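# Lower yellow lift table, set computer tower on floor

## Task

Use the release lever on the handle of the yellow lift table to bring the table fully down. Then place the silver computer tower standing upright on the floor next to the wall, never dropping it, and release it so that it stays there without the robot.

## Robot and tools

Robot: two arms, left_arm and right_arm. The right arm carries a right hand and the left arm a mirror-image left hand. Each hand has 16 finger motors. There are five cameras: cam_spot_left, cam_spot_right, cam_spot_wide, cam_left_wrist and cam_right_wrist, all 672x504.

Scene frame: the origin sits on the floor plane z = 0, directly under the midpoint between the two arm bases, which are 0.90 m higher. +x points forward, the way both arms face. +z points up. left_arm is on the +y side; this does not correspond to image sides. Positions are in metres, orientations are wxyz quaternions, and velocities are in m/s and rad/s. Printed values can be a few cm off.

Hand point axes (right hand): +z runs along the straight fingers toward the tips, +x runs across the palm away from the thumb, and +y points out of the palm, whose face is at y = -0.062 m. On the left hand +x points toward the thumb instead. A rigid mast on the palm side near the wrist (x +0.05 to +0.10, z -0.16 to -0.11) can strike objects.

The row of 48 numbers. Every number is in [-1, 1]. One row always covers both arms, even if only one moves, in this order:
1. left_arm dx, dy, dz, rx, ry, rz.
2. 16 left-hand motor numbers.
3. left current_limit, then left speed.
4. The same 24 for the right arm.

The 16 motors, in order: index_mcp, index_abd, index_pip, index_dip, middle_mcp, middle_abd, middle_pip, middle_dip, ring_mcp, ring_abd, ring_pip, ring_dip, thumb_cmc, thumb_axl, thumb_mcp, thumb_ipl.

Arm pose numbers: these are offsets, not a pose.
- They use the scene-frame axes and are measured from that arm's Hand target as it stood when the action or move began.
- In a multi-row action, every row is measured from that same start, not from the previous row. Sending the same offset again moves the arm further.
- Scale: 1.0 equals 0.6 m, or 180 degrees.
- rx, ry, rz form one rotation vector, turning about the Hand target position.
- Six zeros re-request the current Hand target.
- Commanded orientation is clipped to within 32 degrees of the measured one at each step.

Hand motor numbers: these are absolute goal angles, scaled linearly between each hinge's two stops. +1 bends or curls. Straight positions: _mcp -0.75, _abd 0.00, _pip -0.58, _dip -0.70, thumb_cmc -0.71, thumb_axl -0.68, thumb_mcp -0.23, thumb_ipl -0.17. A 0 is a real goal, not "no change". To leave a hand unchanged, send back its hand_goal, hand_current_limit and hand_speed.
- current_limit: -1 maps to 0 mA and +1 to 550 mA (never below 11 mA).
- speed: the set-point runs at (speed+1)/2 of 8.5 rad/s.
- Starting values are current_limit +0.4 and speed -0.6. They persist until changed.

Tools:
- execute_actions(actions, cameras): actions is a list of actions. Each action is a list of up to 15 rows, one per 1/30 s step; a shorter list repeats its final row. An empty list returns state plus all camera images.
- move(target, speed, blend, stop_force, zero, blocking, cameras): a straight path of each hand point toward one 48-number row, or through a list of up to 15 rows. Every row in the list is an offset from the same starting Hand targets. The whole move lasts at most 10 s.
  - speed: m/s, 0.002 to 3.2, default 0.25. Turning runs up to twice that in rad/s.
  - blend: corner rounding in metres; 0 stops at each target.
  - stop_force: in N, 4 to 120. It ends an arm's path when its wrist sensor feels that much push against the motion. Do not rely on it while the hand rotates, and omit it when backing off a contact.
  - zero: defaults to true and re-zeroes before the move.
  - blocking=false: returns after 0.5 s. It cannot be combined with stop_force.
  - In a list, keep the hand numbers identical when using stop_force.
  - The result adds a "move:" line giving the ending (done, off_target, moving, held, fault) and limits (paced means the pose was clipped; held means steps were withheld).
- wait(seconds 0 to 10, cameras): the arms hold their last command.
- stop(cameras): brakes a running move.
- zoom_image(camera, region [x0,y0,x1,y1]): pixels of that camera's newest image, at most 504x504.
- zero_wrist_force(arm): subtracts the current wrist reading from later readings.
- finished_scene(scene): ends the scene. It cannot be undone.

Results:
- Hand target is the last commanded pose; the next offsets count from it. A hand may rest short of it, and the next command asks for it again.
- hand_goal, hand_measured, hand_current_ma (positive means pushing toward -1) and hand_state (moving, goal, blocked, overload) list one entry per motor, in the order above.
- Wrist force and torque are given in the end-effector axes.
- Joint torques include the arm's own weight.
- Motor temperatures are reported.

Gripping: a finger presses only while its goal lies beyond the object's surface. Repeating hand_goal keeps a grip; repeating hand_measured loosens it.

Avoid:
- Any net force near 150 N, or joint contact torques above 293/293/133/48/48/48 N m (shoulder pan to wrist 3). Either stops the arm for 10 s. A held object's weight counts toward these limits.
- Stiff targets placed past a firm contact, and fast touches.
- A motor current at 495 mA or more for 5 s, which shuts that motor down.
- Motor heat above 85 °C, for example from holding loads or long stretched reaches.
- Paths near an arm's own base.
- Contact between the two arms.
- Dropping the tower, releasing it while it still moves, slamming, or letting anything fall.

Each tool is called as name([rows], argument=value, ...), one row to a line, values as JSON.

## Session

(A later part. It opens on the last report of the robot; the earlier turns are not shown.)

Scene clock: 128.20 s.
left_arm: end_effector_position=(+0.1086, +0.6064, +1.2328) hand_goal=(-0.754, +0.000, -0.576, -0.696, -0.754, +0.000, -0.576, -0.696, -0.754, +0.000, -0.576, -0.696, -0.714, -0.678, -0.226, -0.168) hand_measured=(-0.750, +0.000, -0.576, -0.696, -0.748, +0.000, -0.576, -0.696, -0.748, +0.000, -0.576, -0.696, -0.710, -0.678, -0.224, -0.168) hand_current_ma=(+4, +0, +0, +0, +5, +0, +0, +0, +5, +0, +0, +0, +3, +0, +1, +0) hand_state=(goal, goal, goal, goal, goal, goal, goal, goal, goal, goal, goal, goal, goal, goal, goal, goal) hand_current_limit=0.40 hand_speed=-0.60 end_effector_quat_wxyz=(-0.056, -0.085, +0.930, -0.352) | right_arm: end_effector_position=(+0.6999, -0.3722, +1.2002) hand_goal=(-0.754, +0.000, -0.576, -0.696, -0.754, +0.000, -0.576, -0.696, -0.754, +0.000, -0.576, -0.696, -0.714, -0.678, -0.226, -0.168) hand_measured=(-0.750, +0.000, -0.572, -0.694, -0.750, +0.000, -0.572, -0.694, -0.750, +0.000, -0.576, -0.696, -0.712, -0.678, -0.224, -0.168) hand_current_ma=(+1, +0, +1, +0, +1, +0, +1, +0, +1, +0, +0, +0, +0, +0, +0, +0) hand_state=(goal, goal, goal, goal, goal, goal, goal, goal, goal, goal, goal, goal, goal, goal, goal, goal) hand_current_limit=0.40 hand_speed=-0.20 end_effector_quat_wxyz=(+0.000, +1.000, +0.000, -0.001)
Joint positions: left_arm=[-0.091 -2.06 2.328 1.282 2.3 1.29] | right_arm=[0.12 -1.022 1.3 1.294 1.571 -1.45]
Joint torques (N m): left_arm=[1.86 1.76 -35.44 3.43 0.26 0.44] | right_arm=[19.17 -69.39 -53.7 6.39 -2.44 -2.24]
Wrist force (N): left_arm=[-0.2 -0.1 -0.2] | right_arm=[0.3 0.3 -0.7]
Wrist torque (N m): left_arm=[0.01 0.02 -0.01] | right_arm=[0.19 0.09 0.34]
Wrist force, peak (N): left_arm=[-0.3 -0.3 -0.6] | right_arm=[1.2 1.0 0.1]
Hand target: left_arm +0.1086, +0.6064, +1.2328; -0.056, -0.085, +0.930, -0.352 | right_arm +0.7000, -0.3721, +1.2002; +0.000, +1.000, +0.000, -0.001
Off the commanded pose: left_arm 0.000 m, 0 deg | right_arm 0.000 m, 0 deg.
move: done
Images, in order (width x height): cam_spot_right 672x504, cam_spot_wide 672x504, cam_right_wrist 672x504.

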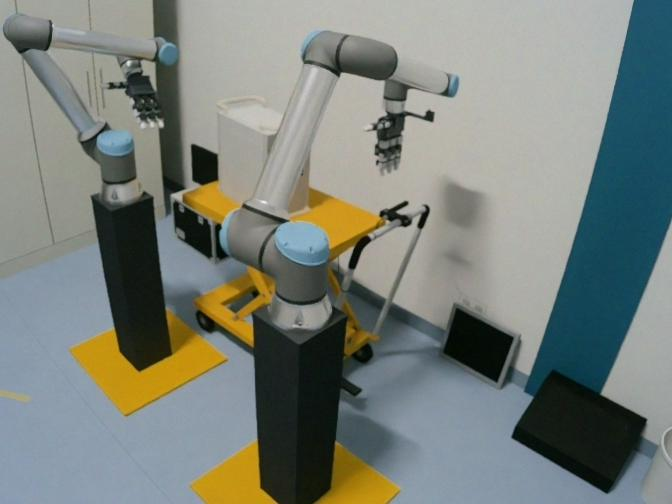

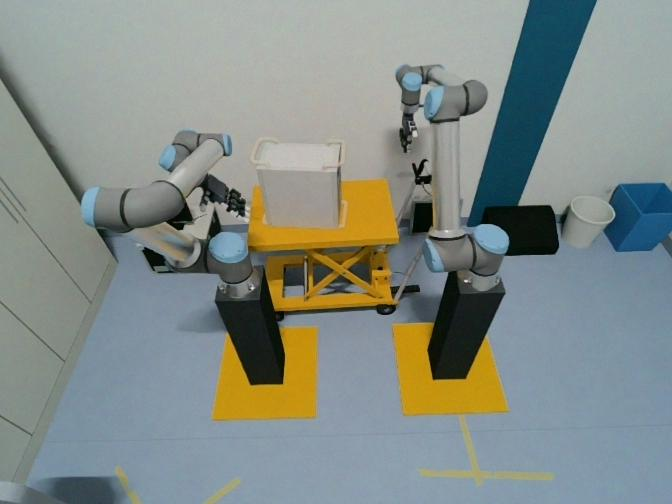

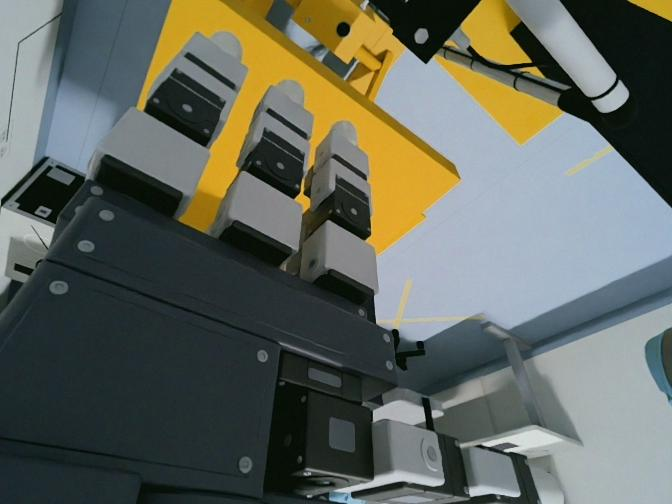

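move([
  [0,0,0,0,0,0,-0.754,0,-0.576,-0.696,-0.754,0,-0.576,-0.696,-0.754,0,-0.576,-0.696,-0.714,-0.678,-0.226,-0.168,0.4,-0.6,0.0,0.0,-0.4,0,0,0,-0.754,0,-0.576,-0.696,-0.754,0,-0.576,-0.696,-0.754,0,-0.576,-0.696,-0.714,-0.678,-0.226,-0.168,0.4,-0.2],
], speed=0.15, stop_force=10, cameras=["cam_right_wrist","cam_spot_right","cam_spot_wide"])

Scene clock: 134.27 s.
left_arm: end_effector_position=(+0.1086, +0.6064, +1.2328) hand_goal=(-0.754, +0.000, -0.576, -0.696, -0.754, +0.000, -0.576, -0.696, -0.754, +0.000, -0.576, -0.696, -0.714, -0.678, -0.226, -0.168) hand_measured=(-0.750, +0.000, -0.576, -0.696, -0.748, +0.000, -0.576, -0.696, -0.748, +0.000, -0.576, -0.696, -0.710, -0.678, -0.224, -0.168) hand_current_ma=(+4, +0, +0, +0, +5, +0, +0, +0, +5, +0, +0, +0, +3, +0, +1, +0) hand_state=(goal, goal, goal, goal, goal, goal, goal, goal, goal, goal, goal, goal, goal, goal, goal, goal) hand_current_limit=0.40 hand_speed=-0.60 end_effector_quat_wxyz=(-0.056, -0.085, +0.930, -0.352) | right_arm: end_effector_position=(+0.7000, -0.3721, +0.9602) hand_goal=(-0.754, +0.000, -0.576, -0.696, -0.754, +0.000, -0.576, -0.696, -0.754, +0.000, -0.576, -0.696, -0.714, -0.678, -0.226, -0.168) hand_measured=(-0.750, +0.000, -0.572, -0.694, -0.750, +0.000, -0.572, -0.694, -0.750, +0.000, -0.576, -0.696, -0.712, -0.678, -0.224, -0.168) hand_current_ma=(+1, +0, +1, +0, +1, +0, +1, +0, +1, +0, +0, +0, +0, +0, +0, +0) hand_state=(goal, goal, goal, goal, goal, goal, goal, goal, goal, goal, goal, goal, goal, goal, goal, goal) hand_current_limit=0.40 hand_speed=-0.20 end_effector_quat_wxyz=(+0.000, +1.000, +0.000, -0.001)
Joint positions: left_arm=[-0.091 -2.06 2.328 1.282 2.3 1.29] | right_arm=[0.12 -0.848 1.472 0.949 1.571 -1.45]
Joint torques (N m): left_arm=[1.5 3.2 -34.72 3.24 0.09 0.7] | right_arm=[-7.25 -73.79 -19.03 0.7 2.49 -2.11]
Wrist force (N): left_arm=[-0.3 -0.5 -0.1] | right_arm=[-0.2 0.4 -0.5]
Wrist torque (N m): left_arm=[-0.05 0.03 -0.01] | right_arm=[0.13 0.13 0.28]
Wrist force, peak (N): left_arm=[-0.3 -0.2 -0.6] | right_arm=[0.3 0.3 -2.1]
Hand target: left_arm +0.1086, +0.6064, +1.2328; -0.056, -0.085, +0.930, -0.352 | right_arm +0.7000, -0.3721, +0.9602; +0.000, +1.000, +0.000, -0.001
Off the commanded pose: left_arm 0.000 m, 0 deg | right_arm 0.000 m, 0 deg.
move: done
Images, in order (width x height): cam_spot_right 672x504, cam_spot_wide 672x504, cam_right_wrist 672x504.

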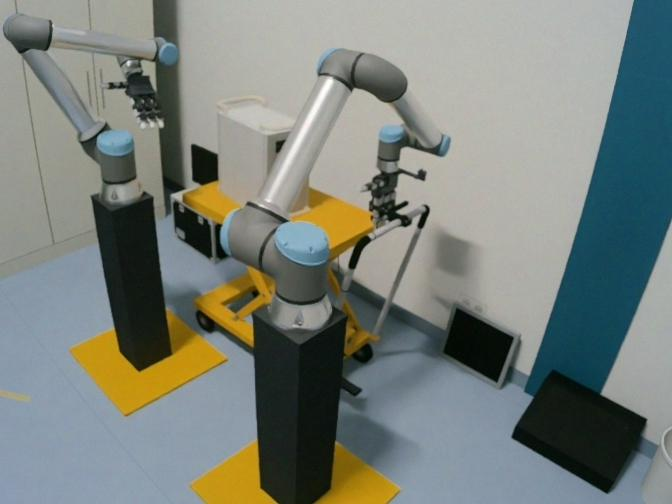

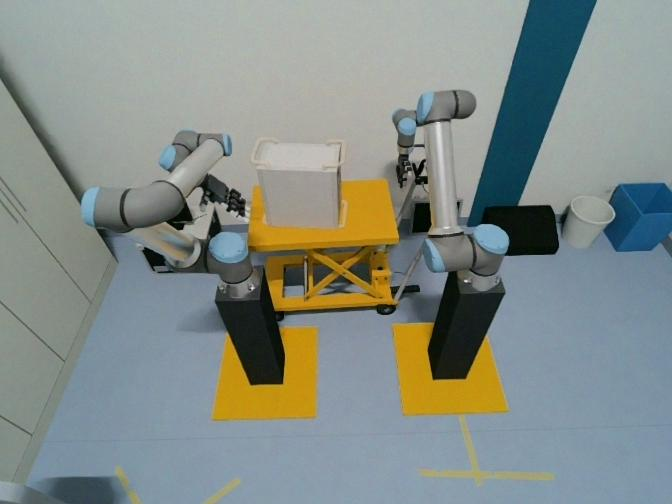

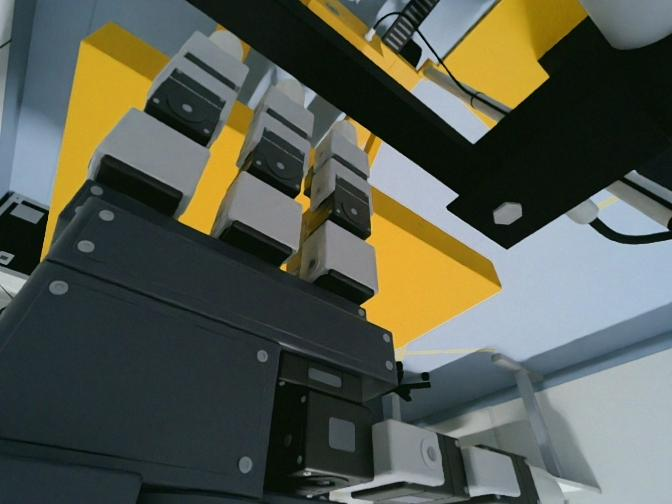

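move([
  [0,0,0,0,0,0,-0.754,0,-0.576,-0.696,-0.754,0,-0.576,-0.696,-0.754,0,-0.576,-0.696,-0.714,-0.678,-0.226,-0.168,0.4,-0.6,0.0,0.0,-0.09,0,0,0,-0.754,0,-0.576,-0.696,-0.754,0,-0.576,-0.696,-0.754,0,-0.576,-0.696,-0.714,-0.678,-0.226,-0.168,0.4,-0.2],
], speed=0.1, stop_force=10, cameras=["cam_right_wrist"])

Scene clock: 137.67 s.
left_arm: end_effector_position=(+0.1086, +0.6064, +1.2328) hand_goal=(-0.754, +0.000, -0.576, -0.696, -0.754, +0.000, -0.576, -0.696, -0.754, +0.000, -0.576, -0.696, -0.714, -0.678, -0.226, -0.168) hand_measured=(-0.750, +0.000, -0.576, -0.696, -0.748, +0.000, -0.576, -0.696, -0.748, +0.000, -0.576, -0.696, -0.710, -0.678, -0.224, -0.168) hand_current_ma=(+4, +0, +0, +0, +5, +0, +0, +0, +5, +0, +0, +0, +3, +0, +1, +0) hand_state=(goal, goal, goal, goal, goal, goal, goal, goal, goal, goal, goal, goal, goal, goal, goal, goal) hand_current_limit=0.40 hand_speed=-0.60 end_effector_quat_wxyz=(-0.056, -0.085, +0.930, -0.352) | right_arm: end_effector_position=(+0.7000, -0.3721, +0.9062) hand_goal=(-0.754, +0.000, -0.576, -0.696, -0.754, +0.000, -0.576, -0.696, -0.754, +0.000, -0.576, -0.696, -0.714, -0.678, -0.226, -0.168) hand_measured=(-0.750, +0.000, -0.572, -0.694, -0.750, +0.000, -0.572, -0.694, -0.750, +0.000, -0.576, -0.696, -0.712, -0.678, -0.224, -0.168) hand_current_ma=(+1, +0, +1, +0, +1, +0, +1, +0, +1, +0, +0, +0, +0, +0, +0, +0) hand_state=(goal, goal, goal, goal, goal, goal, goal, goal, goal, goal, goal, goal, goal, goal, goal, goal) hand_current_limit=0.40 hand_speed=-0.20 end_effector_quat_wxyz=(+0.000, +1.000, +0.000, -0.001)
Joint positions: left_arm=[-0.091 -2.06 2.328 1.282 2.3 1.29] | right_arm=[0.12 -0.794 1.487 0.879 1.571 -1.45]
Joint torques (N m): left_arm=[1.09 2.63 -35.97 3.47 0.1 0.65] | right_arm=[-5.8 -76.59 -16.91 0.71 1.56 -1.49]
Wrist force (N): left_arm=[-0.1 0.1 0.1] | right_arm=[-0.2 -0.3 -0.4]
Wrist torque (N m): left_arm=[0.01 0.02 -0.01] | right_arm=[0.04 0.08 0.24]
Wrist force, peak (N): left_arm=[-0.9 -0.1 -0.2] | right_arm=[-0.2 -0.2 -1.1]
Hand target: left_arm +0.1086, +0.6064, +1.2328; -0.056, -0.085, +0.930, -0.352 | right_arm +0.7000, -0.3721, +0.9062; +0.000, +1.000, +0.000, -0.001
Off the commanded pose: left_arm 0.000 m, 0 deg | right_arm 0.000 m, 0 deg.
move: done
Images, in order (width x height): cam_right_wrist 672x504.

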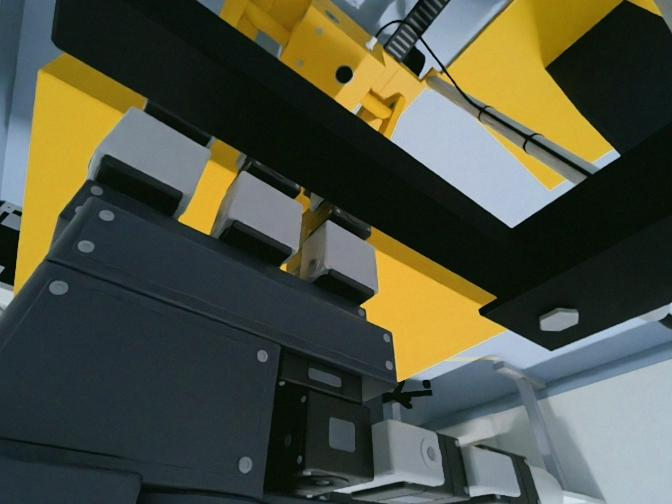

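move([
  [0,0,0,0,0,0,-0.754,0,-0.576,-0.696,-0.754,0,-0.576,-0.696,-0.754,0,-0.576,-0.696,-0.714,-0.678,-0.226,-0.168,0.4,-0.6,0.0,0.0,-0.027,0,0,0,-0.754,0,-0.576,-0.696,-0.754,0,-0.576,-0.696,-0.754,0,-0.576,-0.696,-0.714,-0.678,-0.226,-0.168,0.4,-0.2],
], speed=0.1, stop_force=10)

zero_wrist_force(arm="right_arm")

move([
  [0,0,0,0,0,0,-0.754,0,-0.576,-0.696,-0.754,0,-0.576,-0.696,-0.754,0,-0.576,-0.696,-0.714,-0.678,-0.226,-0.168,0.4,-0.6,0.0,-0.1,0,0,0,0,-0.754,0,-0.576,-0.696,-0.754,0,-0.576,-0.696,-0.754,0,-0.576,-0.696,-0.714,-0.678,-0.226,-0.168,0.4,-0.2],
], speed=0.04, stop_force=15, cameras=["cam_right_wrist","cam_spot_wide"])

Scene clock: 142.50 s.
left_arm: end_effector_position=(+0.1086, +0.6064, +1.2328) hand_goal=(-0.754, +0.000, -0.576, -0.696, -0.754, +0.000, -0.576, -0.696, -0.754, +0.000, -0.576, -0.696, -0.714, -0.678, -0.226, -0.168) hand_measured=(-0.750, +0.000, -0.576, -0.696, -0.748, +0.000, -0.576, -0.696, -0.748, +0.000, -0.576, -0.696, -0.710, -0.678, -0.224, -0.168) hand_current_ma=(+4, +0, +0, +0, +5, +0, +0, +0, +5, +0, +0, +0, +3, +0, +1, +0) hand_state=(goal, goal, goal, goal, goal, goal, goal, goal, goal, goal, goal, goal, goal, goal, goal, goal) hand_current_limit=0.40 hand_speed=-0.60 end_effector_quat_wxyz=(-0.056, -0.085, +0.930, -0.352) | right_arm: end_effector_position=(+0.7000, -0.3721, +0.8900) hand_goal=(-0.754, +0.000, -0.576, -0.696, -0.754, +0.000, -0.576, -0.696, -0.754, +0.000, -0.576, -0.696, -0.714, -0.678, -0.226, -0.168) hand_measured=(-0.750, +0.000, -0.572, -0.694, -0.750, +0.000, -0.572, -0.694, -0.750, +0.000, -0.576, -0.696, -0.712, -0.678, -0.224, -0.168) hand_current_ma=(+1, +0, +1, +0, +1, +0, +1, +0, +1, +0, +0, +0, +0, +0, +0, +0) hand_state=(goal, goal, goal, goal, goal, goal, goal, goal, goal, goal, goal, goal, goal, goal, goal, goal) hand_current_limit=0.40 hand_speed=-0.20 end_effector_quat_wxyz=(+0.000, +1.000, +0.000, -0.001)
Joint positions: left_arm=[-0.091 -2.06 2.328 1.282 2.3 1.29] | right_arm=[0.12 -0.777 1.49 0.859 1.571 -1.45]
Joint torques (N m): left_arm=[0.73 1.89 -35.26 3.42 -0.09 0.76] | right_arm=[16.63 -74.86 -16.88 0.76 1.43 1.15]
Wrist force (N): left_arm=[-0.1 -0.3 0.1] | right_arm=[-0.2 -0.2 -0.1]
Wrist torque (N m): left_arm=[-0.03 0.01 0.00] | right_arm=[0.03 0.07 0.23]
Wrist force, peak (N): left_arm=[-0.2 0.6 -0.4] | right_arm=[-0.3 -0.4 -0.8]
Hand target: left_arm +0.1086, +0.6064, +1.2328; -0.056, -0.085, +0.930, -0.352 | right_arm +0.7000, -0.3721, +0.8900; +0.000, +1.000, +0.000, -0.001
Off the commanded pose: left_arm 0.000 m, 0 deg | right_arm 0.000 m, 0 deg.
move: done

Wrist force sensor zeroed.

Scene clock: 145.07 s.
left_arm: end_effector_position=(+0.1086, +0.6064, +1.2328) hand_goal=(-0.754, +0.000, -0.576, -0.696, -0.754, +0.000, -0.576, -0.696, -0.754, +0.000, -0.576, -0.696, -0.714, -0.678, -0.226, -0.168) hand_measured=(-0.750, +0.000, -0.576, -0.696, -0.748, +0.000, -0.576, -0.696, -0.748, +0.000, -0.576, -0.696, -0.710, -0.678, -0.224, -0.168) hand_current_ma=(+4, +0, +0, +0, +5, +0, +0, +0, +5, +0, +0, +0, +3, +0, +1, +0) hand_state=(goal, goal, goal, goal, goal, goal, goal, goal, goal, goal, goal, goal, goal, goal, goal, goal) hand_current_limit=0.40 hand_speed=-0.60 end_effector_quat_wxyz=(-0.056, -0.085, +0.930, -0.352) | right_arm: end_effector_position=(+0.7000, -0.4174, +0.8900) hand_goal=(-0.754, +0.000, -0.576, -0.696, -0.754, +0.000, -0.576, -0.696, -0.754, +0.000, -0.576, -0.696, -0.714, -0.678, -0.226, -0.168) hand_measured=(-0.750, +0.000, -0.572, -0.694, -0.752, +0.000, -0.572, -0.694, -0.752, +0.000, -0.576, -0.696, -0.712, -0.678, -0.224, -0.168) hand_current_ma=(+1, +0, +0, +0, +0, +0, +0, +0, +0, +0, +0, +0, +0, +0, +0, +0) hand_state=(goal, goal, goal, goal, goal, goal, goal, goal, goal, goal, goal, goal, goal, goal, goal, goal) hand_current_limit=0.40 hand_speed=-0.20 end_effector_quat_wxyz=(+0.000, +1.000, +0.000, -0.001)
Joint positions: left_arm=[-0.091 -2.06 2.328 1.282 2.3 1.29] | right_arm=[0.06 -0.795 1.526 0.841 1.571 -1.511]
Joint torques (N m): left_arm=[0.85 3.11 -35.68 3.57 -0.37 0.88] | right_arm=[7.97 -72.93 -42.85 6.37 -0.04 2.78]
Wrist force (N, zeroed by zero_wrist_force on right_arm): left_arm=[0.0 0.2 -0.3] | right_arm=[0.4 -11.2 -0.5]
Wrist torque (N m, zeroed by zero_wrist_force on right_arm): left_arm=[0.05 -0.01 -0.01] | right_arm=[-0.61 0.02 -0.95]
Wrist force, peak (N, zeroed by zero_wrist_force on right_arm): left_arm=[-0.4 0.5 -0.1] | right_arm=[11.7 -63.9 10.2]
Hand target: left_arm +0.1086, +0.6064, +1.2328; -0.056, -0.085, +0.930, -0.352 | right_arm +0.7000, -0.4174, +0.8900; +0.000, +1.000, +0.000, -0.001 (not the last commanded pose)
Off the commanded pose: left_arm 0.000 m, 0 deg | right_arm 0.015 m, 0 deg.
move: contact (right_arm)
Images, in order (width x height): cam_spot_wide 672x504, cam_right_wrist 672x504.

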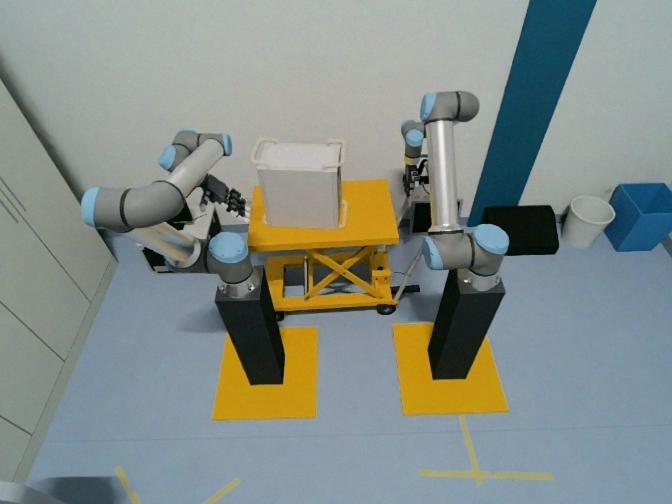

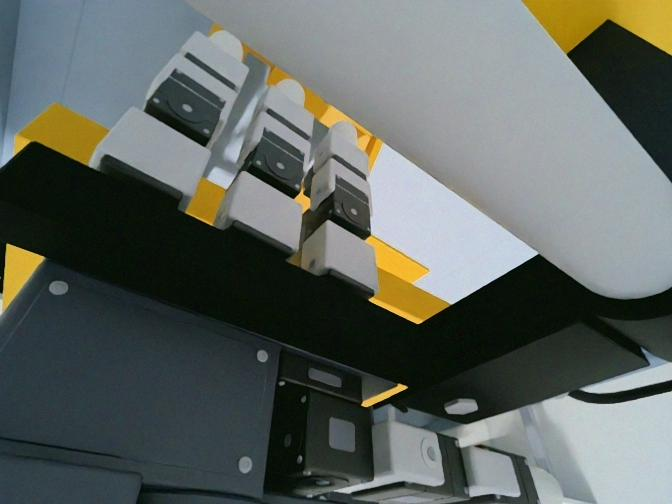

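move([
  [0,0,0,0,0,0,-0.754,0,-0.576,-0.696,-0.754,0,-0.576,-0.696,-0.754,0,-0.576,-0.696,-0.714,-0.678,-0.226,-0.168,0.4,-0.6,0.0,-0.05,0,0,0,0,-0.754,0,-0.576,-0.696,-0.754,0,-0.576,-0.696,-0.754,0,-0.576,-0.696,-0.714,-0.678,-0.226,-0.168,0.4,-0.2],
], speed=0.01, stop_force=30, cameras=["cam_right_wrist","cam_spot_wide"])

Scene clock: 148.03 s.
left_arm: end_effector_position=(+0.1086, +0.6064, +1.2328) hand_goal=(-0.754, +0.000, -0.576, -0.696, -0.754, +0.000, -0.576, -0.696, -0.754, +0.000, -0.576, -0.696, -0.714, -0.678, -0.226, -0.168) hand_measured=(-0.750, +0.000, -0.576, -0.696, -0.748, +0.000, -0.576, -0.696, -0.748, +0.000, -0.576, -0.696, -0.710, -0.678, -0.224, -0.168) hand_current_ma=(+4, +0, +0, +0, +5, +0, +0, +0, +5, +0, +0, +0, +3, +0, +1, +0) hand_state=(goal, goal, goal, goal, goal, goal, goal, goal, goal, goal, goal, goal, goal, goal, goal, goal) hand_current_limit=0.40 hand_speed=-0.60 end_effector_quat_wxyz=(-0.056, -0.085, +0.930, -0.352) | right_arm: end_effector_position=(+0.7001, -0.4186, +0.8899) hand_goal=(-0.754, +0.000, -0.576, -0.696, -0.754, +0.000, -0.576, -0.696, -0.754, +0.000, -0.576, -0.696, -0.714, -0.678, -0.226, -0.168) hand_measured=(-0.750, +0.000, -0.572, -0.694, -0.752, +0.000, -0.572, -0.694, -0.752, +0.000, -0.576, -0.696, -0.712, -0.678, -0.224, -0.168) hand_current_ma=(+1, +0, +0, +0, +0, +0, +0, +0, +0, +0, +0, +0, +0, +0, +0, +0) hand_state=(goal, goal, goal, goal, goal, goal, goal, goal, goal, goal, goal, goal, goal, goal, goal, goal) hand_current_limit=0.40 hand_speed=-0.20 end_effector_quat_wxyz=(+0.000, +1.000, +0.000, -0.001)
Joint positions: left_arm=[-0.091 -2.06 2.328 1.282 2.3 1.29] | right_arm=[0.058 -0.795 1.527 0.841 1.571 -1.513]
Joint torques (N m): left_arm=[1.49 1.67 -35.52 3.43 -0.17 0.67] | right_arm=[-11.2 -76.58 -42.85 7.99 11.54 0.77]
Wrist force (N, zeroed by zero_wrist_force on right_arm): left_arm=[0.0 -0.1 0.1] | right_arm=[1.1 -42.2 4.3]
Wrist torque (N m, zeroed by zero_wrist_force on right_arm): left_arm=[-0.02 0.00 0.01] | right_arm=[-2.76 -0.03 1.06]
Wrist force, peak (N, zeroed by zero_wrist_force on right_arm): left_arm=[-0.4 0.3 0.4] | right_arm=[3.1 -53.9 2.7]
Hand target: left_arm +0.1086, +0.6064, +1.2328; -0.056, -0.085, +0.930, -0.352 | right_arm +0.7001, -0.4186, +0.8899; +0.000, +1.000, +0.000, -0.001 (not the last commanded pose)
Off the commanded pose: left_arm 0.000 m, 0 deg | right_arm 0.029 m, 0 deg.
move: contact (right_arm)
Images, in order (width x height): cam_spot_wide 672x504, cam_right_wrist 672x504.

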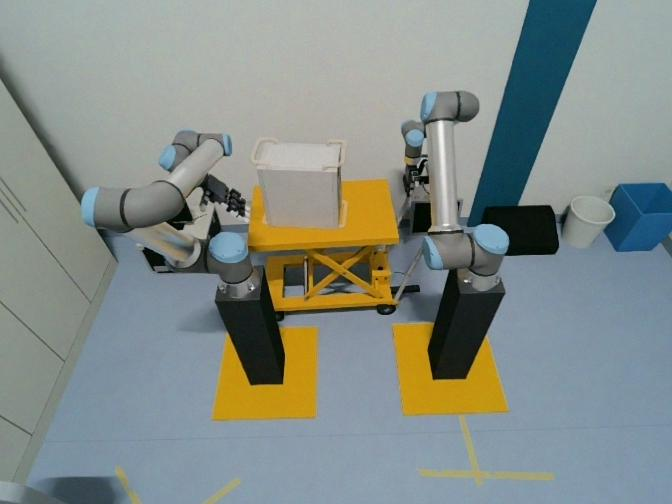

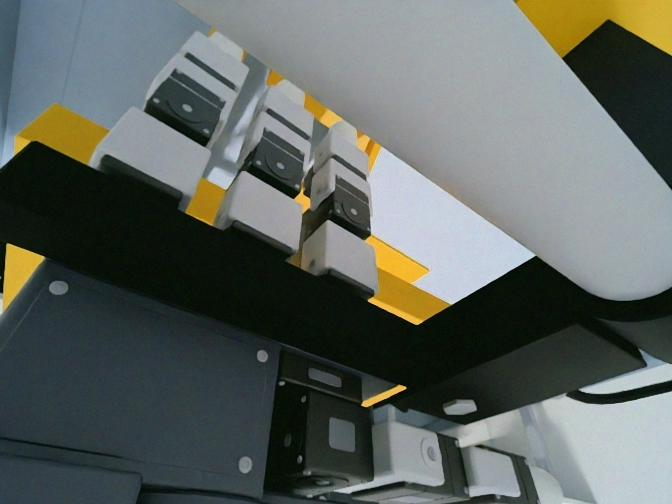

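move([
  [0,0,0,0,0,0,-0.754,0,-0.576,-0.696,-0.754,0,-0.576,-0.696,-0.754,0,-0.576,-0.696,-0.714,-0.678,-0.226,-0.168,0.4,-0.6,0.0,0.05,0,0,0,0,-0.754,0,-0.576,-0.696,-0.754,0,-0.576,-0.696,-0.754,0,-0.576,-0.696,-0.714,-0.678,-0.226,-0.168,0.4,-0.2],
  [0,0,0,0,0,0,-0.754,0,-0.576,-0.696,-0.754,0,-0.576,-0.696,-0.754,0,-0.576,-0.696,-0.714,-0.678,-0.226,-0.168,0.4,-0.6,0.117,0.05,0,0,0,0,-0.754,0,-0.576,-0.696,-0.754,0,-0.576,-0.696,-0.754,0,-0.576,-0.696,-0.714,-0.678,-0.226,-0.168,0.4,-0.2],
], speed=0.06, cameras=["cam_right_wrist"])

zero_wrist_force(arm="right_arm")

move([
  [0,0,0,0,0,0,-0.754,0,-0.576,-0.696,-0.754,0,-0.576,-0.696,-0.754,0,-0.576,-0.696,-0.714,-0.678,-0.226,-0.168,0.4,-0.6,0.0,-0.1,0,0,0,0,-0.754,0,-0.576,-0.696,-0.754,0,-0.576,-0.696,-0.754,0,-0.576,-0.696,-0.714,-0.678,-0.226,-0.168,0.4,-0.2],
], speed=0.012, stop_force=20, cameras=["cam_right_wrist","cam_spot_wide"])

Scene clock: 157.43 s.
left_arm: end_effector_position=(+0.1086, +0.6064, +1.2328) hand_goal=(-0.754, +0.000, -0.576, -0.696, -0.754, +0.000, -0.576, -0.696, -0.754, +0.000, -0.576, -0.696, -0.714, -0.678, -0.226, -0.168) hand_measured=(-0.750, +0.000, -0.576, -0.696, -0.748, +0.000, -0.576, -0.696, -0.748, +0.000, -0.576, -0.696, -0.710, -0.678, -0.224, -0.168) hand_current_ma=(+4, +0, +0, +0, +5, +0, +0, +0, +5, +0, +0, +0, +3, +0, +1, +0) hand_state=(goal, goal, goal, goal, goal, goal, goal, goal, goal, goal, goal, goal, goal, goal, goal, goal) hand_current_limit=0.40 hand_speed=-0.60 end_effector_quat_wxyz=(-0.056, -0.085, +0.930, -0.352) | right_arm: end_effector_position=(+0.7702, -0.3886, +0.8899) hand_goal=(-0.754, +0.000, -0.576, -0.696, -0.754, +0.000, -0.576, -0.696, -0.754, +0.000, -0.576, -0.696, -0.714, -0.678, -0.226, -0.168) hand_measured=(-0.750, +0.000, -0.572, -0.694, -0.752, +0.000, -0.572, -0.694, -0.752, +0.000, -0.576, -0.696, -0.712, -0.678, -0.224, -0.168) hand_current_ma=(+0, +0, +0, +0, +0, +0, +0, +0, +0, +0, +0, +0, +0, +0, +0, +0) hand_state=(goal, goal, goal, goal, goal, goal, goal, goal, goal, goal, goal, goal, goal, goal, goal, goal) hand_current_limit=0.40 hand_speed=-0.20 end_effector_quat_wxyz=(+0.000, +1.000, +0.000, -0.001)
Joint positions: left_arm=[-0.091 -2.06 2.328 1.282 2.3 1.29] | right_arm=[0.09 -0.696 1.326 0.941 1.571 -1.481]
Joint torques (N m): left_arm=[0.87 3.17 -35.79 3.41 -0.17 0.83] | right_arm=[-13.43 -81.34 -46.71 6.98 0.05 -2.3]
Wrist force (N, zeroed by zero_wrist_force on right_arm): left_arm=[-0.2 -0.1 0.2] | right_arm=[-1.4 -1.2 -1.5]
Wrist torque (N m, zeroed by zero_wrist_force on right_arm): left_arm=[-0.02 0.04 -0.02] | right_arm=[-0.03 0.24 -0.09]
Wrist force, peak (N, zeroed by zero_wrist_force on right_arm): left_arm=[-0.8 0.0 -0.2] | right_arm=[1.2 -42.5 4.2]
Hand target: left_arm +0.1086, +0.6064, +1.2328; -0.056, -0.085, +0.930, -0.352 | right_arm +0.7703, -0.3886, +0.8899; +0.000, +1.000, +0.000, -0.001
Off the commanded pose: left_arm 0.000 m, 0 deg | right_arm 0.000 m, 0 deg.
move: done
Images, in order (width x height): cam_right_wrist 672x504.

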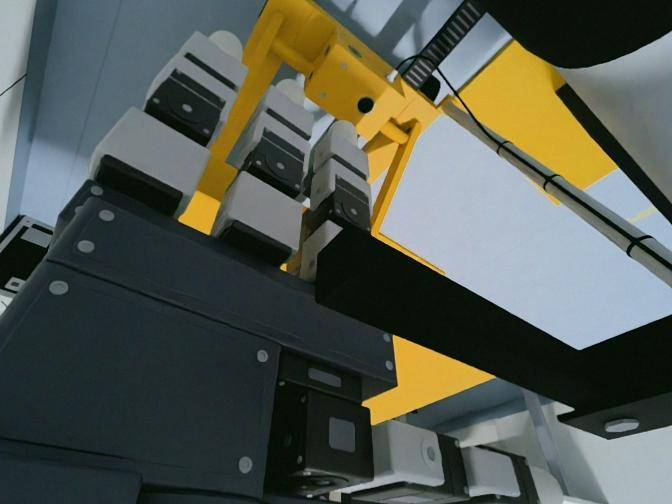

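Wrist force sensor zeroed.

Scene clock: 161.37 s.
left_arm: end_effector_position=(+0.1086, +0.6064, +1.2328) hand_goal=(-0.754, +0.000, -0.576, -0.696, -0.754, +0.000, -0.576, -0.696, -0.754, +0.000, -0.576, -0.696, -0.714, -0.678, -0.226, -0.168) hand_measured=(-0.750, +0.000, -0.576, -0.696, -0.748, +0.000, -0.576, -0.696, -0.748, +0.000, -0.576, -0.696, -0.710, -0.678, -0.224, -0.168) hand_current_ma=(+4, +0, +0, +0, +5, +0, +0, +0, +5, +0, +0, +0, +3, +0, +1, +0) hand_state=(goal, goal, goal, goal, goal, goal, goal, goal, goal, goal, goal, goal, goal, goal, goal, goal) hand_current_limit=0.40 hand_speed=-0.60 end_effector_quat_wxyz=(-0.056, -0.085, +0.930, -0.352) | right_arm: end_effector_position=(+0.7703, -0.4202, +0.8899) hand_goal=(-0.754, +0.000, -0.576, -0.696, -0.754, +0.000, -0.576, -0.696, -0.754, +0.000, -0.576, -0.696, -0.714, -0.678, -0.226, -0.168) hand_measured=(-0.750, +0.000, -0.572, -0.694, -0.752, +0.000, -0.572, -0.694, -0.752, +0.000, -0.576, -0.696, -0.712, -0.678, -0.224, -0.168) hand_current_ma=(+0, +0, +0, +0, +0, +0, +0, +0, +0, +0, +0, +0, +0, +0, +0, +0) hand_state=(goal, goal, goal, goal, goal, goal, goal, goal, goal, goal, goal, goal, goal, goal, goal, goal) hand_current_limit=0.40 hand_speed=-0.20 end_effector_quat_wxyz=(+0.000, +1.000, +0.000, -0.001)
Joint positions: left_arm=[-0.091 -2.06 2.328 1.282 2.3 1.29] | right_arm=[0.051 -0.708 1.35 0.929 1.571 -1.52]
Joint torques (N m): left_arm=[1.74 1.89 -35.51 3.39 -0.35 0.73] | right_arm=[3.46 -81.51 -44.74 7.63 4.22 1.35]
Wrist force (N, zeroed by zero_wrist_force on right_arm): left_arm=[-0.3 0.1 0.1] | right_arm=[3.7 -19.1 2.7]
Wrist torque (N m, zeroed by zero_wrist_force on right_arm): left_arm=[0.01 0.04 -0.03] | right_arm=[-1.32 -0.21 0.85]
Wrist force, peak (N, zeroed by zero_wrist_force on right_arm): left_arm=[-0.1 0.4 -0.4] | right_arm=[8.3 -20.3 1.6]
Hand target: left_arm +0.1086, +0.6064, +1.2328; -0.056, -0.085, +0.930, -0.352 | right_arm +0.7703, -0.4202, +0.8899; +0.000, +1.000, +0.000, -0.001 (not the last commanded pose)
Off the commanded pose: left_arm 0.000 m, 0 deg | right_arm 0.028 m, 0 deg.
move: contact (right_arm)
Images, in order (width x height): cam_spot_wide 672x504, cam_right_wrist 672x504.

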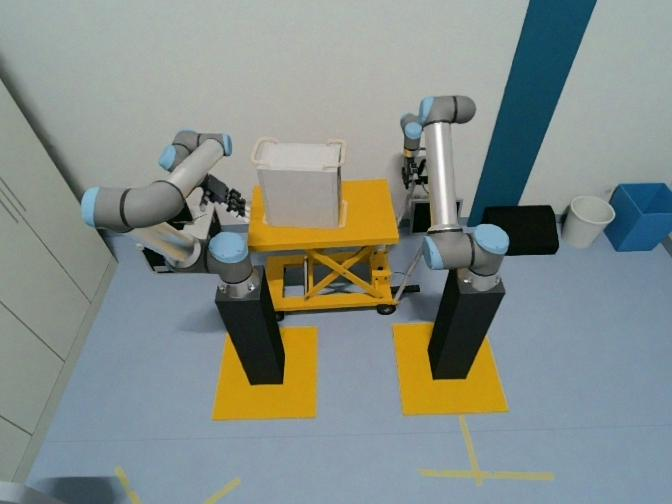

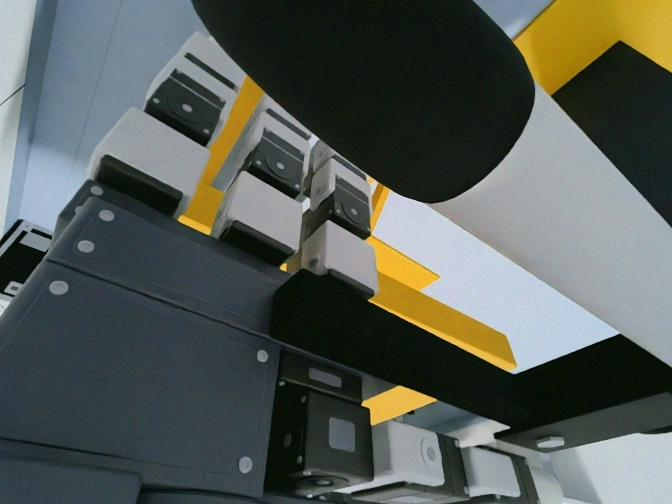

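move([
  [0,0,0,0,0,0,-0.754,0,-0.576,-0.696,-0.754,0,-0.576,-0.696,-0.754,0,-0.576,-0.696,-0.714,-0.678,-0.226,-0.168,0.4,-0.6,0.0,-0.07,0,0,0,0,-0.754,0,-0.576,-0.696,-0.754,0,-0.576,-0.696,-0.754,0,-0.576,-0.696,-0.714,-0.678,-0.226,-0.168,0.4,-0.2],
], speed=0.01, stop_force=50, zero=false, cameras=["cam_right_wrist","cam_spot_wide"])

Scene clock: 166.93 s.
left_arm: end_effector_position=(+0.1086, +0.6064, +1.2328) hand_goal=(-0.754, +0.000, -0.576, -0.696, -0.754, +0.000, -0.576, -0.696, -0.754, +0.000, -0.576, -0.696, -0.714, -0.678, -0.226, -0.168) hand_measured=(-0.750, +0.000, -0.576, -0.696, -0.748, +0.000, -0.576, -0.696, -0.748, +0.000, -0.576, -0.696, -0.710, -0.678, -0.224, -0.168) hand_current_ma=(+4, +0, +0, +0, +5, +0, +0, +0, +5, +0, +0, +0, +3, +0, +1, +0) hand_state=(goal, goal, goal, goal, goal, goal, goal, goal, goal, goal, goal, goal, goal, goal, goal, goal) hand_current_limit=0.40 hand_speed=-0.60 end_effector_quat_wxyz=(-0.056, -0.085, +0.930, -0.352) | right_arm: end_effector_position=(+0.7703, -0.4444, +0.8900) hand_goal=(-0.754, +0.000, -0.576, -0.696, -0.754, +0.000, -0.576, -0.696, -0.754, +0.000, -0.576, -0.696, -0.714, -0.678, -0.226, -0.168) hand_measured=(-0.750, +0.000, -0.572, -0.694, -0.752, +0.000, -0.572, -0.694, -0.758, +0.000, -0.578, -0.696, -0.712, -0.678, -0.224, -0.168) hand_current_ma=(+0, +0, +0, +0, +0, +0, +0, +0, -1, +0, +0, +0, +0, +0, +0, +0) hand_state=(goal, goal, goal, goal, goal, goal, goal, goal, goal, goal, goal, goal, goal, goal, goal, goal) hand_current_limit=0.40 hand_speed=-0.20 end_effector_quat_wxyz=(+0.000, +1.000, +0.000, -0.001)
Joint positions: left_arm=[-0.091 -2.06 2.328 1.282 2.3 1.29] | right_arm=[0.021 -0.716 1.367 0.921 1.571 -1.55]
Joint torques (N m): left_arm=[0.72 1.7 -35.24 3.45 -0.24 0.52] | right_arm=[-17.87 -84.3 -48.39 5.27 11.92 -0.53]
Wrist force (N, zeroed by zero_wrist_force on right_arm): left_arm=[-0.3 -0.1 0.3] | right_arm=[-3.8 -47.4 1.1]
Wrist torque (N m, zeroed by zero_wrist_force on right_arm): left_arm=[-0.03 0.04 -0.02] | right_arm=[-2.92 0.16 1.49]
Wrist force, peak (N, zeroed by zero_wrist_force on right_arm): left_arm=[-0.1 0.7 -0.1] | right_arm=[-4.3 -63.0 3.7]
Hand target: left_arm +0.1086, +0.6064, +1.2328; -0.056, -0.085, +0.930, -0.352 | right_arm +0.7703, -0.4444, +0.8899; +0.000, +1.000, +0.000, -0.001 (not the last commanded pose)
Off the commanded pose: left_arm 0.000 m, 0 deg | right_arm 0.018 m, 0 deg.
move: contact (right_arm)
Images, in order (width x height): cam_spot_wide 672x504, cam_right_wrist 672x504.

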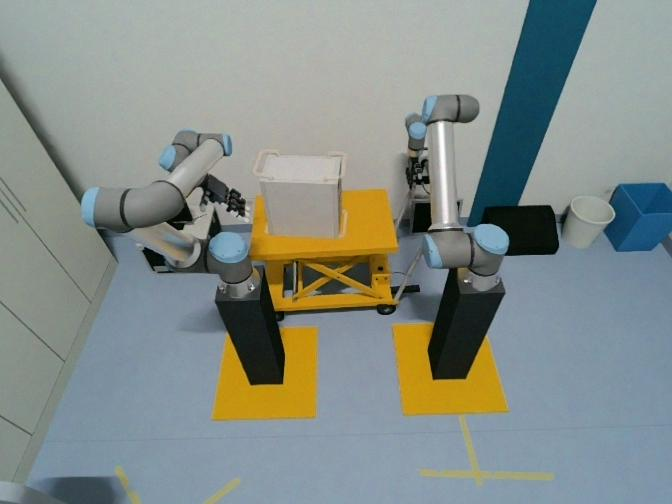

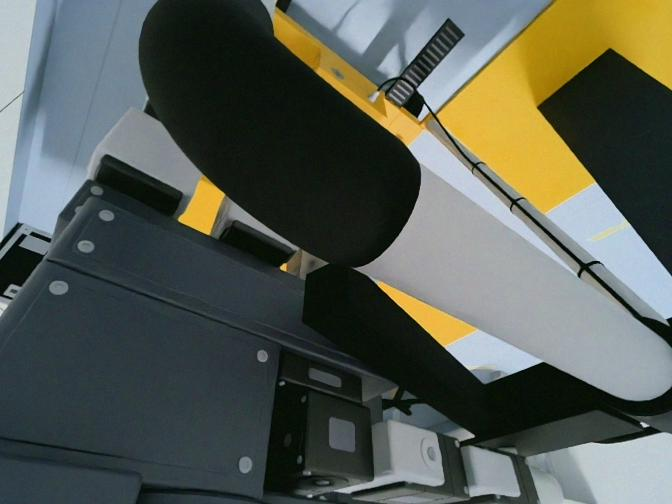

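wait(seconds=2, cameras=["cam_right_wrist","cam_spot_wide","cam_spot_right"])

Scene clock: 169.53 s.
left_arm: end_effector_position=(+0.1086, +0.6064, +1.2328) hand_goal=(-0.754, +0.000, -0.576, -0.696, -0.754, +0.000, -0.576, -0.696, -0.754, +0.000, -0.576, -0.696, -0.714, -0.678, -0.226, -0.168) hand_measured=(-0.750, +0.000, -0.576, -0.696, -0.748, +0.000, -0.576, -0.696, -0.748, +0.000, -0.576, -0.696, -0.710, -0.678, -0.224, -0.168) hand_current_ma=(+4, +0, +0, +0, +5, +0, +0, +0, +5, +0, +0, +0, +3, +0, +1, +0) hand_state=(goal, goal, goal, goal, goal, goal, goal, goal, goal, goal, goal, goal, goal, goal, goal, goal) hand_current_limit=0.40 hand_speed=-0.60 end_effector_quat_wxyz=(-0.056, -0.085, +0.930, -0.352) | right_arm: end_effector_position=(+0.7703, -0.4444, +0.8899) hand_goal=(-0.754, +0.000, -0.576, -0.696, -0.754, +0.000, -0.576, -0.696, -0.754, +0.000, -0.576, -0.696, -0.714, -0.678, -0.226, -0.168) hand_measured=(-0.750, +0.000, -0.572, -0.694, -0.752, +0.000, -0.572, -0.694, -0.758, +0.000, -0.578, -0.696, -0.712, -0.678, -0.224, -0.168) hand_current_ma=(+0, +0, +0, +0, +0, +0, +0, +0, -1, +0, +0, +0, +0, +0, +0, +0) hand_state=(goal, goal, goal, goal, goal, goal, goal, goal, goal, goal, goal, goal, goal, goal, goal, goal) hand_current_limit=0.40 hand_speed=-0.20 end_effector_quat_wxyz=(+0.000, +1.000, +0.000, -0.001)
Joint positions: left_arm=[-0.091 -2.06 2.328 1.282 2.3 1.29] | right_arm=[0.021 -0.716 1.367 0.921 1.571 -1.55]
Joint torques (N m): left_arm=[2.01 3.49 -35.21 3.47 -0.36 0.82] | right_arm=[-19.64 -83.94 -48.66 5.16 12.18 -0.63]
Wrist force (N, zeroed by zero_wrist_force on right_arm): left_arm=[-0.2 0.3 0.1] | right_arm=[-4.2 -48.2 -0.8]
Wrist torque (N m, zeroed by zero_wrist_force on right_arm): left_arm=[0.04 0.03 -0.03] | right_arm=[-2.85 0.09 1.47]
Wrist force, peak (N, zeroed by zero_wrist_force on right_arm): left_arm=[-0.5 -0.3 -0.1] | right_arm=[-4.3 -48.5 -0.9]
Hand target: left_arm +0.1086, +0.6064, +1.2328; -0.056, -0.085, +0.930, -0.352 | right_arm +0.7703, -0.4444, +0.8899; +0.000, +1.000, +0.000, -0.001 (not the last commanded pose)
Off the commanded pose: left_arm 0.000 m, 0 deg | right_arm 0.018 m, 0 deg.
wait: 2.00 s; at rest from the start
Images, in order (width x height): cam_spot_right 672x504, cam_spot_wide 672x504, cam_right_wrist 672x504.

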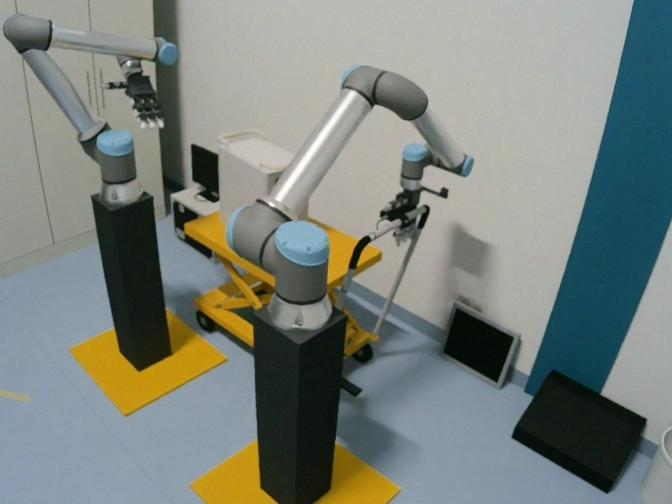

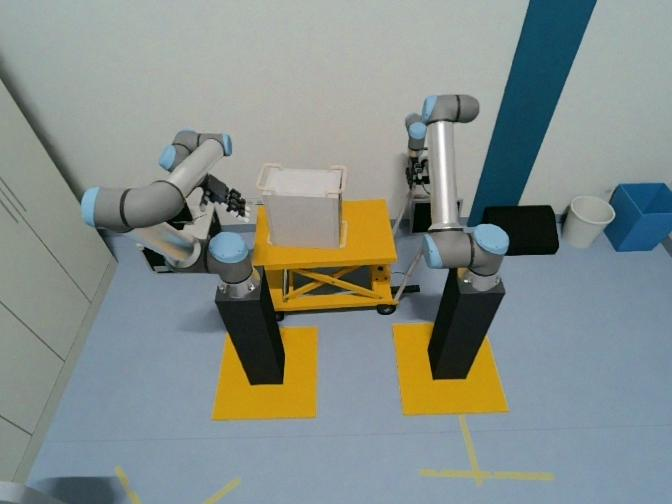

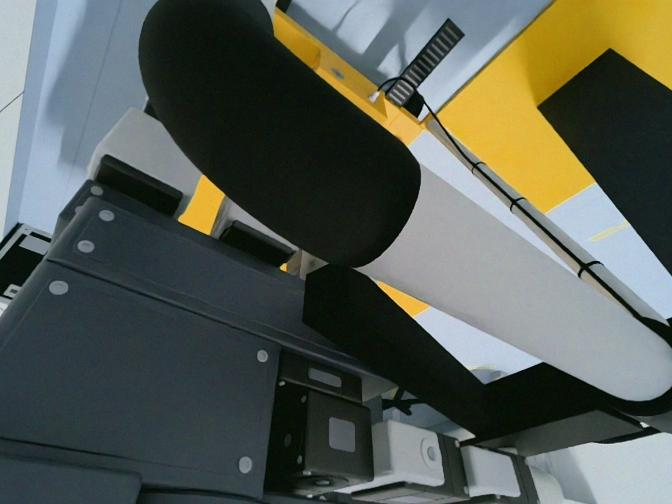

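wait(seconds=6, cameras=["cam_spot_wide","cam_spot_right"])

Scene clock: 177.50 s.
left_arm: end_effector_position=(+0.1086, +0.6064, +1.2328) hand_goal=(-0.754, +0.000, -0.576, -0.696, -0.754, +0.000, -0.576, -0.696, -0.754, +0.000, -0.576, -0.696, -0.714, -0.678, -0.226, -0.168) hand_measured=(-0.750, +0.000, -0.576, -0.696, -0.748, +0.000, -0.576, -0.696, -0.748, +0.000, -0.576, -0.696, -0.710, -0.678, -0.224, -0.168) hand_current_ma=(+4, +0, +0, +0, +5, +0, +0, +0, +5, +0, +0, +0, +3, +0, +1, +0) hand_state=(goal, goal, goal, goal, goal, goal, goal, goal, goal, goal, goal, goal, goal, goal, goal, goal) hand_current_limit=0.40 hand_speed=-0.60 end_effector_quat_wxyz=(-0.056, -0.085, +0.930, -0.352) | right_arm: end_effector_position=(+0.7703, -0.4444, +0.8899) hand_goal=(-0.754, +0.000, -0.576, -0.696, -0.754, +0.000, -0.576, -0.696, -0.754, +0.000, -0.576, -0.696, -0.714, -0.678, -0.226, -0.168) hand_measured=(-0.752, +0.000, -0.572, -0.694, -0.752, +0.000, -0.572, -0.694, -0.758, +0.000, -0.578, -0.696, -0.712, -0.678, -0.224, -0.168) hand_current_ma=(+0, +0, +0, +0, +0, +0, +0, +0, -1, +0, +0, +0, +0, +0, +0, +0) hand_state=(goal, goal, goal, goal, goal, goal, goal, goal, goal, goal, goal, goal, goal, goal, goal, goal) hand_current_limit=0.40 hand_speed=-0.20 end_effector_quat_wxyz=(+0.000, +1.000, +0.000, -0.001)
Joint positions: left_arm=[-0.091 -2.06 2.328 1.282 2.3 1.29] | right_arm=[0.021 -0.716 1.367 0.921 1.571 -1.55]
Joint torques (N m): left_arm=[0.92 1.92 -35.66 3.48 -0.05 0.89] | right_arm=[-29.07 -98.12 -36.55 2.86 12.44 -2.29]
Wrist force (N, zeroed by zero_wrist_force on right_arm): left_arm=[-0.3 -0.4 0.0] | right_arm=[0.4 -46.4 -0.8]
Wrist torque (N m, zeroed by zero_wrist_force on right_arm): left_arm=[-0.05 0.05 -0.02] | right_arm=[-2.76 -0.13 1.70]
Wrist force, peak (N, zeroed by zero_wrist_force on right_arm): left_arm=[-0.5 -0.2 -0.4] | right_arm=[-2.4 -54.5 2.4]
Hand target: left_arm +0.1086, +0.6064, +1.2328; -0.056, -0.085, +0.930, -0.352 | right_arm +0.7703, -0.4444, +0.8899; +0.000, +1.000, +0.000, -0.001 (not the last commanded pose)
Off the commanded pose: left_arm 0.000 m, 0 deg | right_arm 0.018 m, 0 deg.
wait: 6.00 s; at rest from the start
Images, in order (width x height): cam_spot_right 672x504, cam_spot_wide 672x504.

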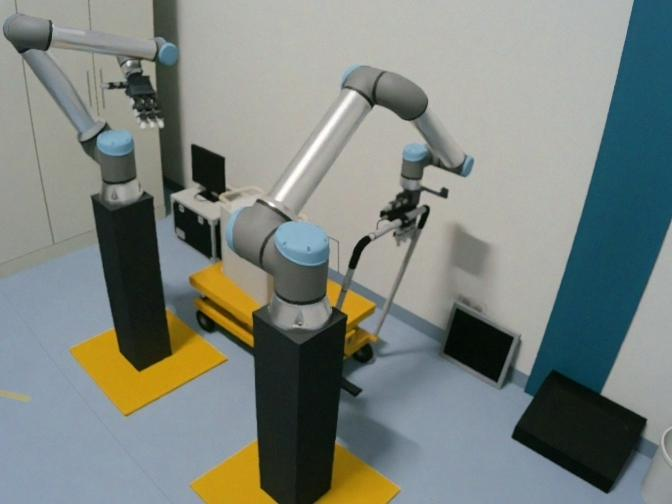

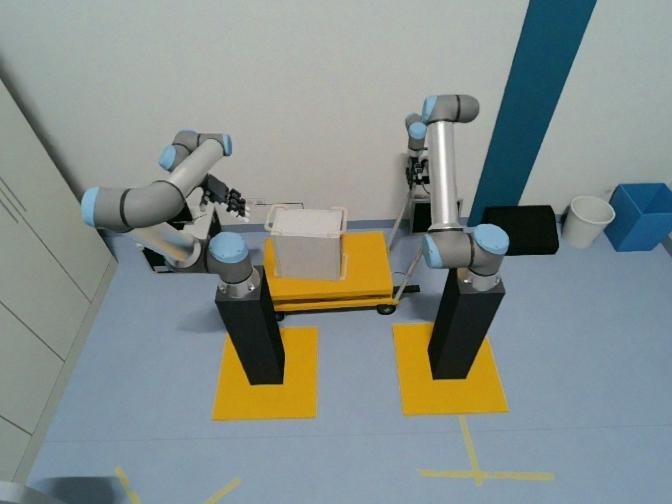

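wait(seconds=5, cameras=["cam_spot_wide"])

wait(seconds=2, cameras=["cam_spot_wide","cam_spot_right"])

Scene clock: 183.07 s.
left_arm: end_effector_position=(+0.1086, +0.6064, +1.2328) hand_goal=(-0.754, +0.000, -0.576, -0.696, -0.754, +0.000, -0.576, -0.696, -0.754, +0.000, -0.576, -0.696, -0.714, -0.678, -0.226, -0.168) hand_measured=(-0.750, +0.000, -0.576, -0.696, -0.748, +0.000, -0.576, -0.696, -0.748, +0.000, -0.576, -0.696, -0.710, -0.678, -0.224, -0.168) hand_current_ma=(+4, +0, +0, +0, +5, +0, +0, +0, +5, +0, +0, +0, +3, +0, +1, +0) hand_state=(goal, goal, goal, goal, goal, goal, goal, goal, goal, goal, goal, goal, goal, goal, goal, goal) hand_current_limit=0.40 hand_speed=-0.60 end_effector_quat_wxyz=(-0.056, -0.085, +0.930, -0.352) | right_arm: end_effector_position=(+0.7703, -0.4444, +0.8899) hand_goal=(-0.754, +0.000, -0.576, -0.696, -0.754, +0.000, -0.576, -0.696, -0.754, +0.000, -0.576, -0.696, -0.714, -0.678, -0.226, -0.168) hand_measured=(-0.752, +0.000, -0.572, -0.694, -0.752, +0.000, -0.572, -0.694, -0.758, +0.000, -0.578, -0.696, -0.712, -0.678, -0.224, -0.168) hand_current_ma=(+0, +0, +0, +0, +0, +0, +0, +0, -1, +0, +0, +0, +0, +0, +0, +0) hand_state=(goal, goal, goal, goal, goal, goal, goal, goal, goal, goal, goal, goal, goal, goal, goal, goal) hand_current_limit=0.40 hand_speed=-0.20 end_effector_quat_wxyz=(+0.000, +1.000, +0.000, -0.001)
Joint positions: left_arm=[-0.091 -2.06 2.328 1.282 2.3 1.29] | right_arm=[0.021 -0.716 1.367 0.921 1.571 -1.55]
Joint torques (N m): left_arm=[1.73 2.7 -36.31 3.5 -0.65 0.92] | right_arm=[-49.18 -107.88 -18.84 2.15 12.19 -4.76]
Wrist force (N, zeroed by zero_wrist_force on right_arm): left_arm=[0.0 0.0 0.0] | right_arm=[0.4 -46.9 1.7]
Wrist torque (N m, zeroed by zero_wrist_force on right_arm): left_arm=[0.00 -0.01 0.00] | right_arm=[-2.97 -0.05 1.69]
Wrist force, peak (N, zeroed by zero_wrist_force on right_arm): left_arm=[-0.7 0.1 -0.2] | right_arm=[0.3 -47.0 1.8]
Hand target: left_arm +0.1086, +0.6064, +1.2328; -0.056, -0.085, +0.930, -0.352 | right_arm +0.7703, -0.4444, +0.8899; +0.000, +1.000, +0.000, -0.001 (not the last commanded pose)
Off the commanded pose: left_arm 0.000 m, 0 deg | right_arm 0.018 m, 0 deg.
wait: 5.00 s; at rest from the start
Images, in order (width x height): cam_spot_wide 672x504.

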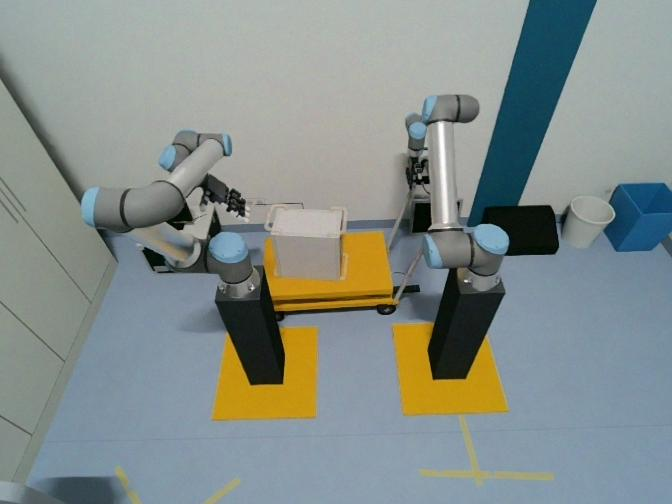

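Scene clock: 185.07 s.
left_arm: end_effector_position=(+0.1086, +0.6064, +1.2328) hand_goal=(-0.754, +0.000, -0.576, -0.696, -0.754, +0.000, -0.576, -0.696, -0.754, +0.000, -0.576, -0.696, -0.714, -0.678, -0.226, -0.168) hand_measured=(-0.750, +0.000, -0.576, -0.696, -0.748, +0.000, -0.576, -0.696, -0.748, +0.000, -0.576, -0.696, -0.710, -0.678, -0.224, -0.168) hand_current_ma=(+4, +0, +0, +0, +5, +0, +0, +0, +5, +0, +0, +0, +3, +0, +1, +0) hand_state=(goal, goal, goal, goal, goal, goal, goal, goal, goal, goal, goal, goal, goal, goal, goal, goal) hand_current_limit=0.40 hand_speed=-0.60 end_effector_quat_wxyz=(-0.056, -0.085, +0.930, -0.352) | right_arm: end_effector_position=(+0.7703, -0.4444, +0.8899) hand_goal=(-0.754, +0.000, -0.576, -0.696, -0.754, +0.000, -0.576, -0.696, -0.754, +0.000, -0.576, -0.696, -0.714, -0.678, -0.226, -0.168) hand_measured=(-0.752, +0.000, -0.572, -0.694, -0.752, +0.000, -0.572, -0.694, -0.758, +0.000, -0.578, -0.696, -0.712, -0.678, -0.224, -0.168) hand_current_ma=(+0, +0, +0, +0, +0, +0, +0, +0, -1, +0, +0, +0, +0, +0, +0, +0) hand_state=(goal, goal, goal, goal, goal, goal, goal, goal, goal, goal, goal, goal, goal, goal, goal, goal) hand_current_limit=0.40 hand_speed=-0.20 end_effector_quat_wxyz=(+0.000, +1.000, +0.000, -0.001)
Joint positions: left_arm=[-0.091 -2.06 2.328 1.282 2.3 1.29] | right_arm=[0.021 -0.716 1.367 0.921 1.571 -1.55]
Joint torques (N m): left_arm=[2.39 1.72 -35.66 3.22 -0.39 0.79] | right_arm=[-45.81 -108.87 -18.86 2.11 12.36 -4.61]
Wrist force (N, zeroed by zero_wrist_force on right_arm): left_arm=[-0.2 -0.1 -0.4] | right_arm=[0.5 -46.7 1.9]
Wrist torque (N m, zeroed by zero_wrist_force on right_arm): left_arm=[0.02 0.01 -0.01] | right_arm=[-2.96 -0.07 1.69]
Wrist force, peak (N, zeroed by zero_wrist_force on right_arm): left_arm=[-0.2 -0.2 -0.6] | right_arm=[0.6 -47.0 1.8]
Hand target: left_arm +0.1086, +0.6064, +1.2328; -0.056, -0.085, +0.930, -0.352 | right_arm +0.7703, -0.4444, +0.8899; +0.000, +1.000, +0.000, -0.001 (not the last commanded pose)
Off the commanded pose: left_arm 0.000 m, 0 deg | right_arm 0.018 m, 0 deg.
wait: 2.00 s; at rest by 0.17 s
Images, in order (width x height): cam_spot_right 672x504, cam_spot_wide 672x504.

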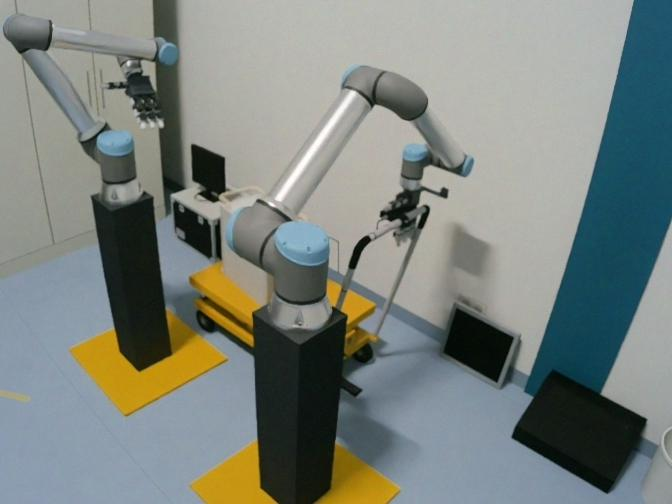

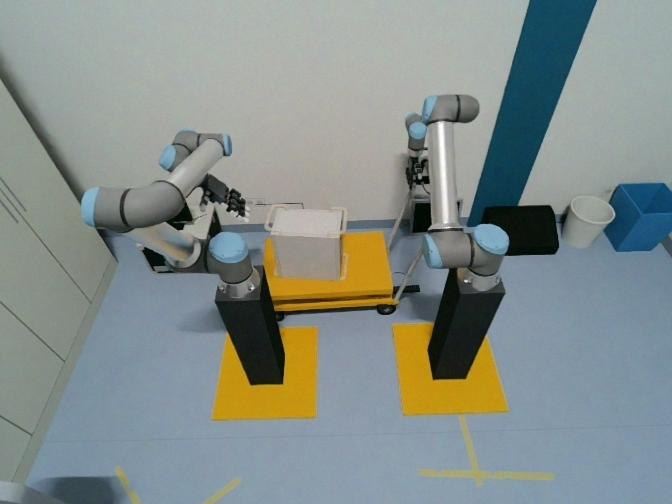

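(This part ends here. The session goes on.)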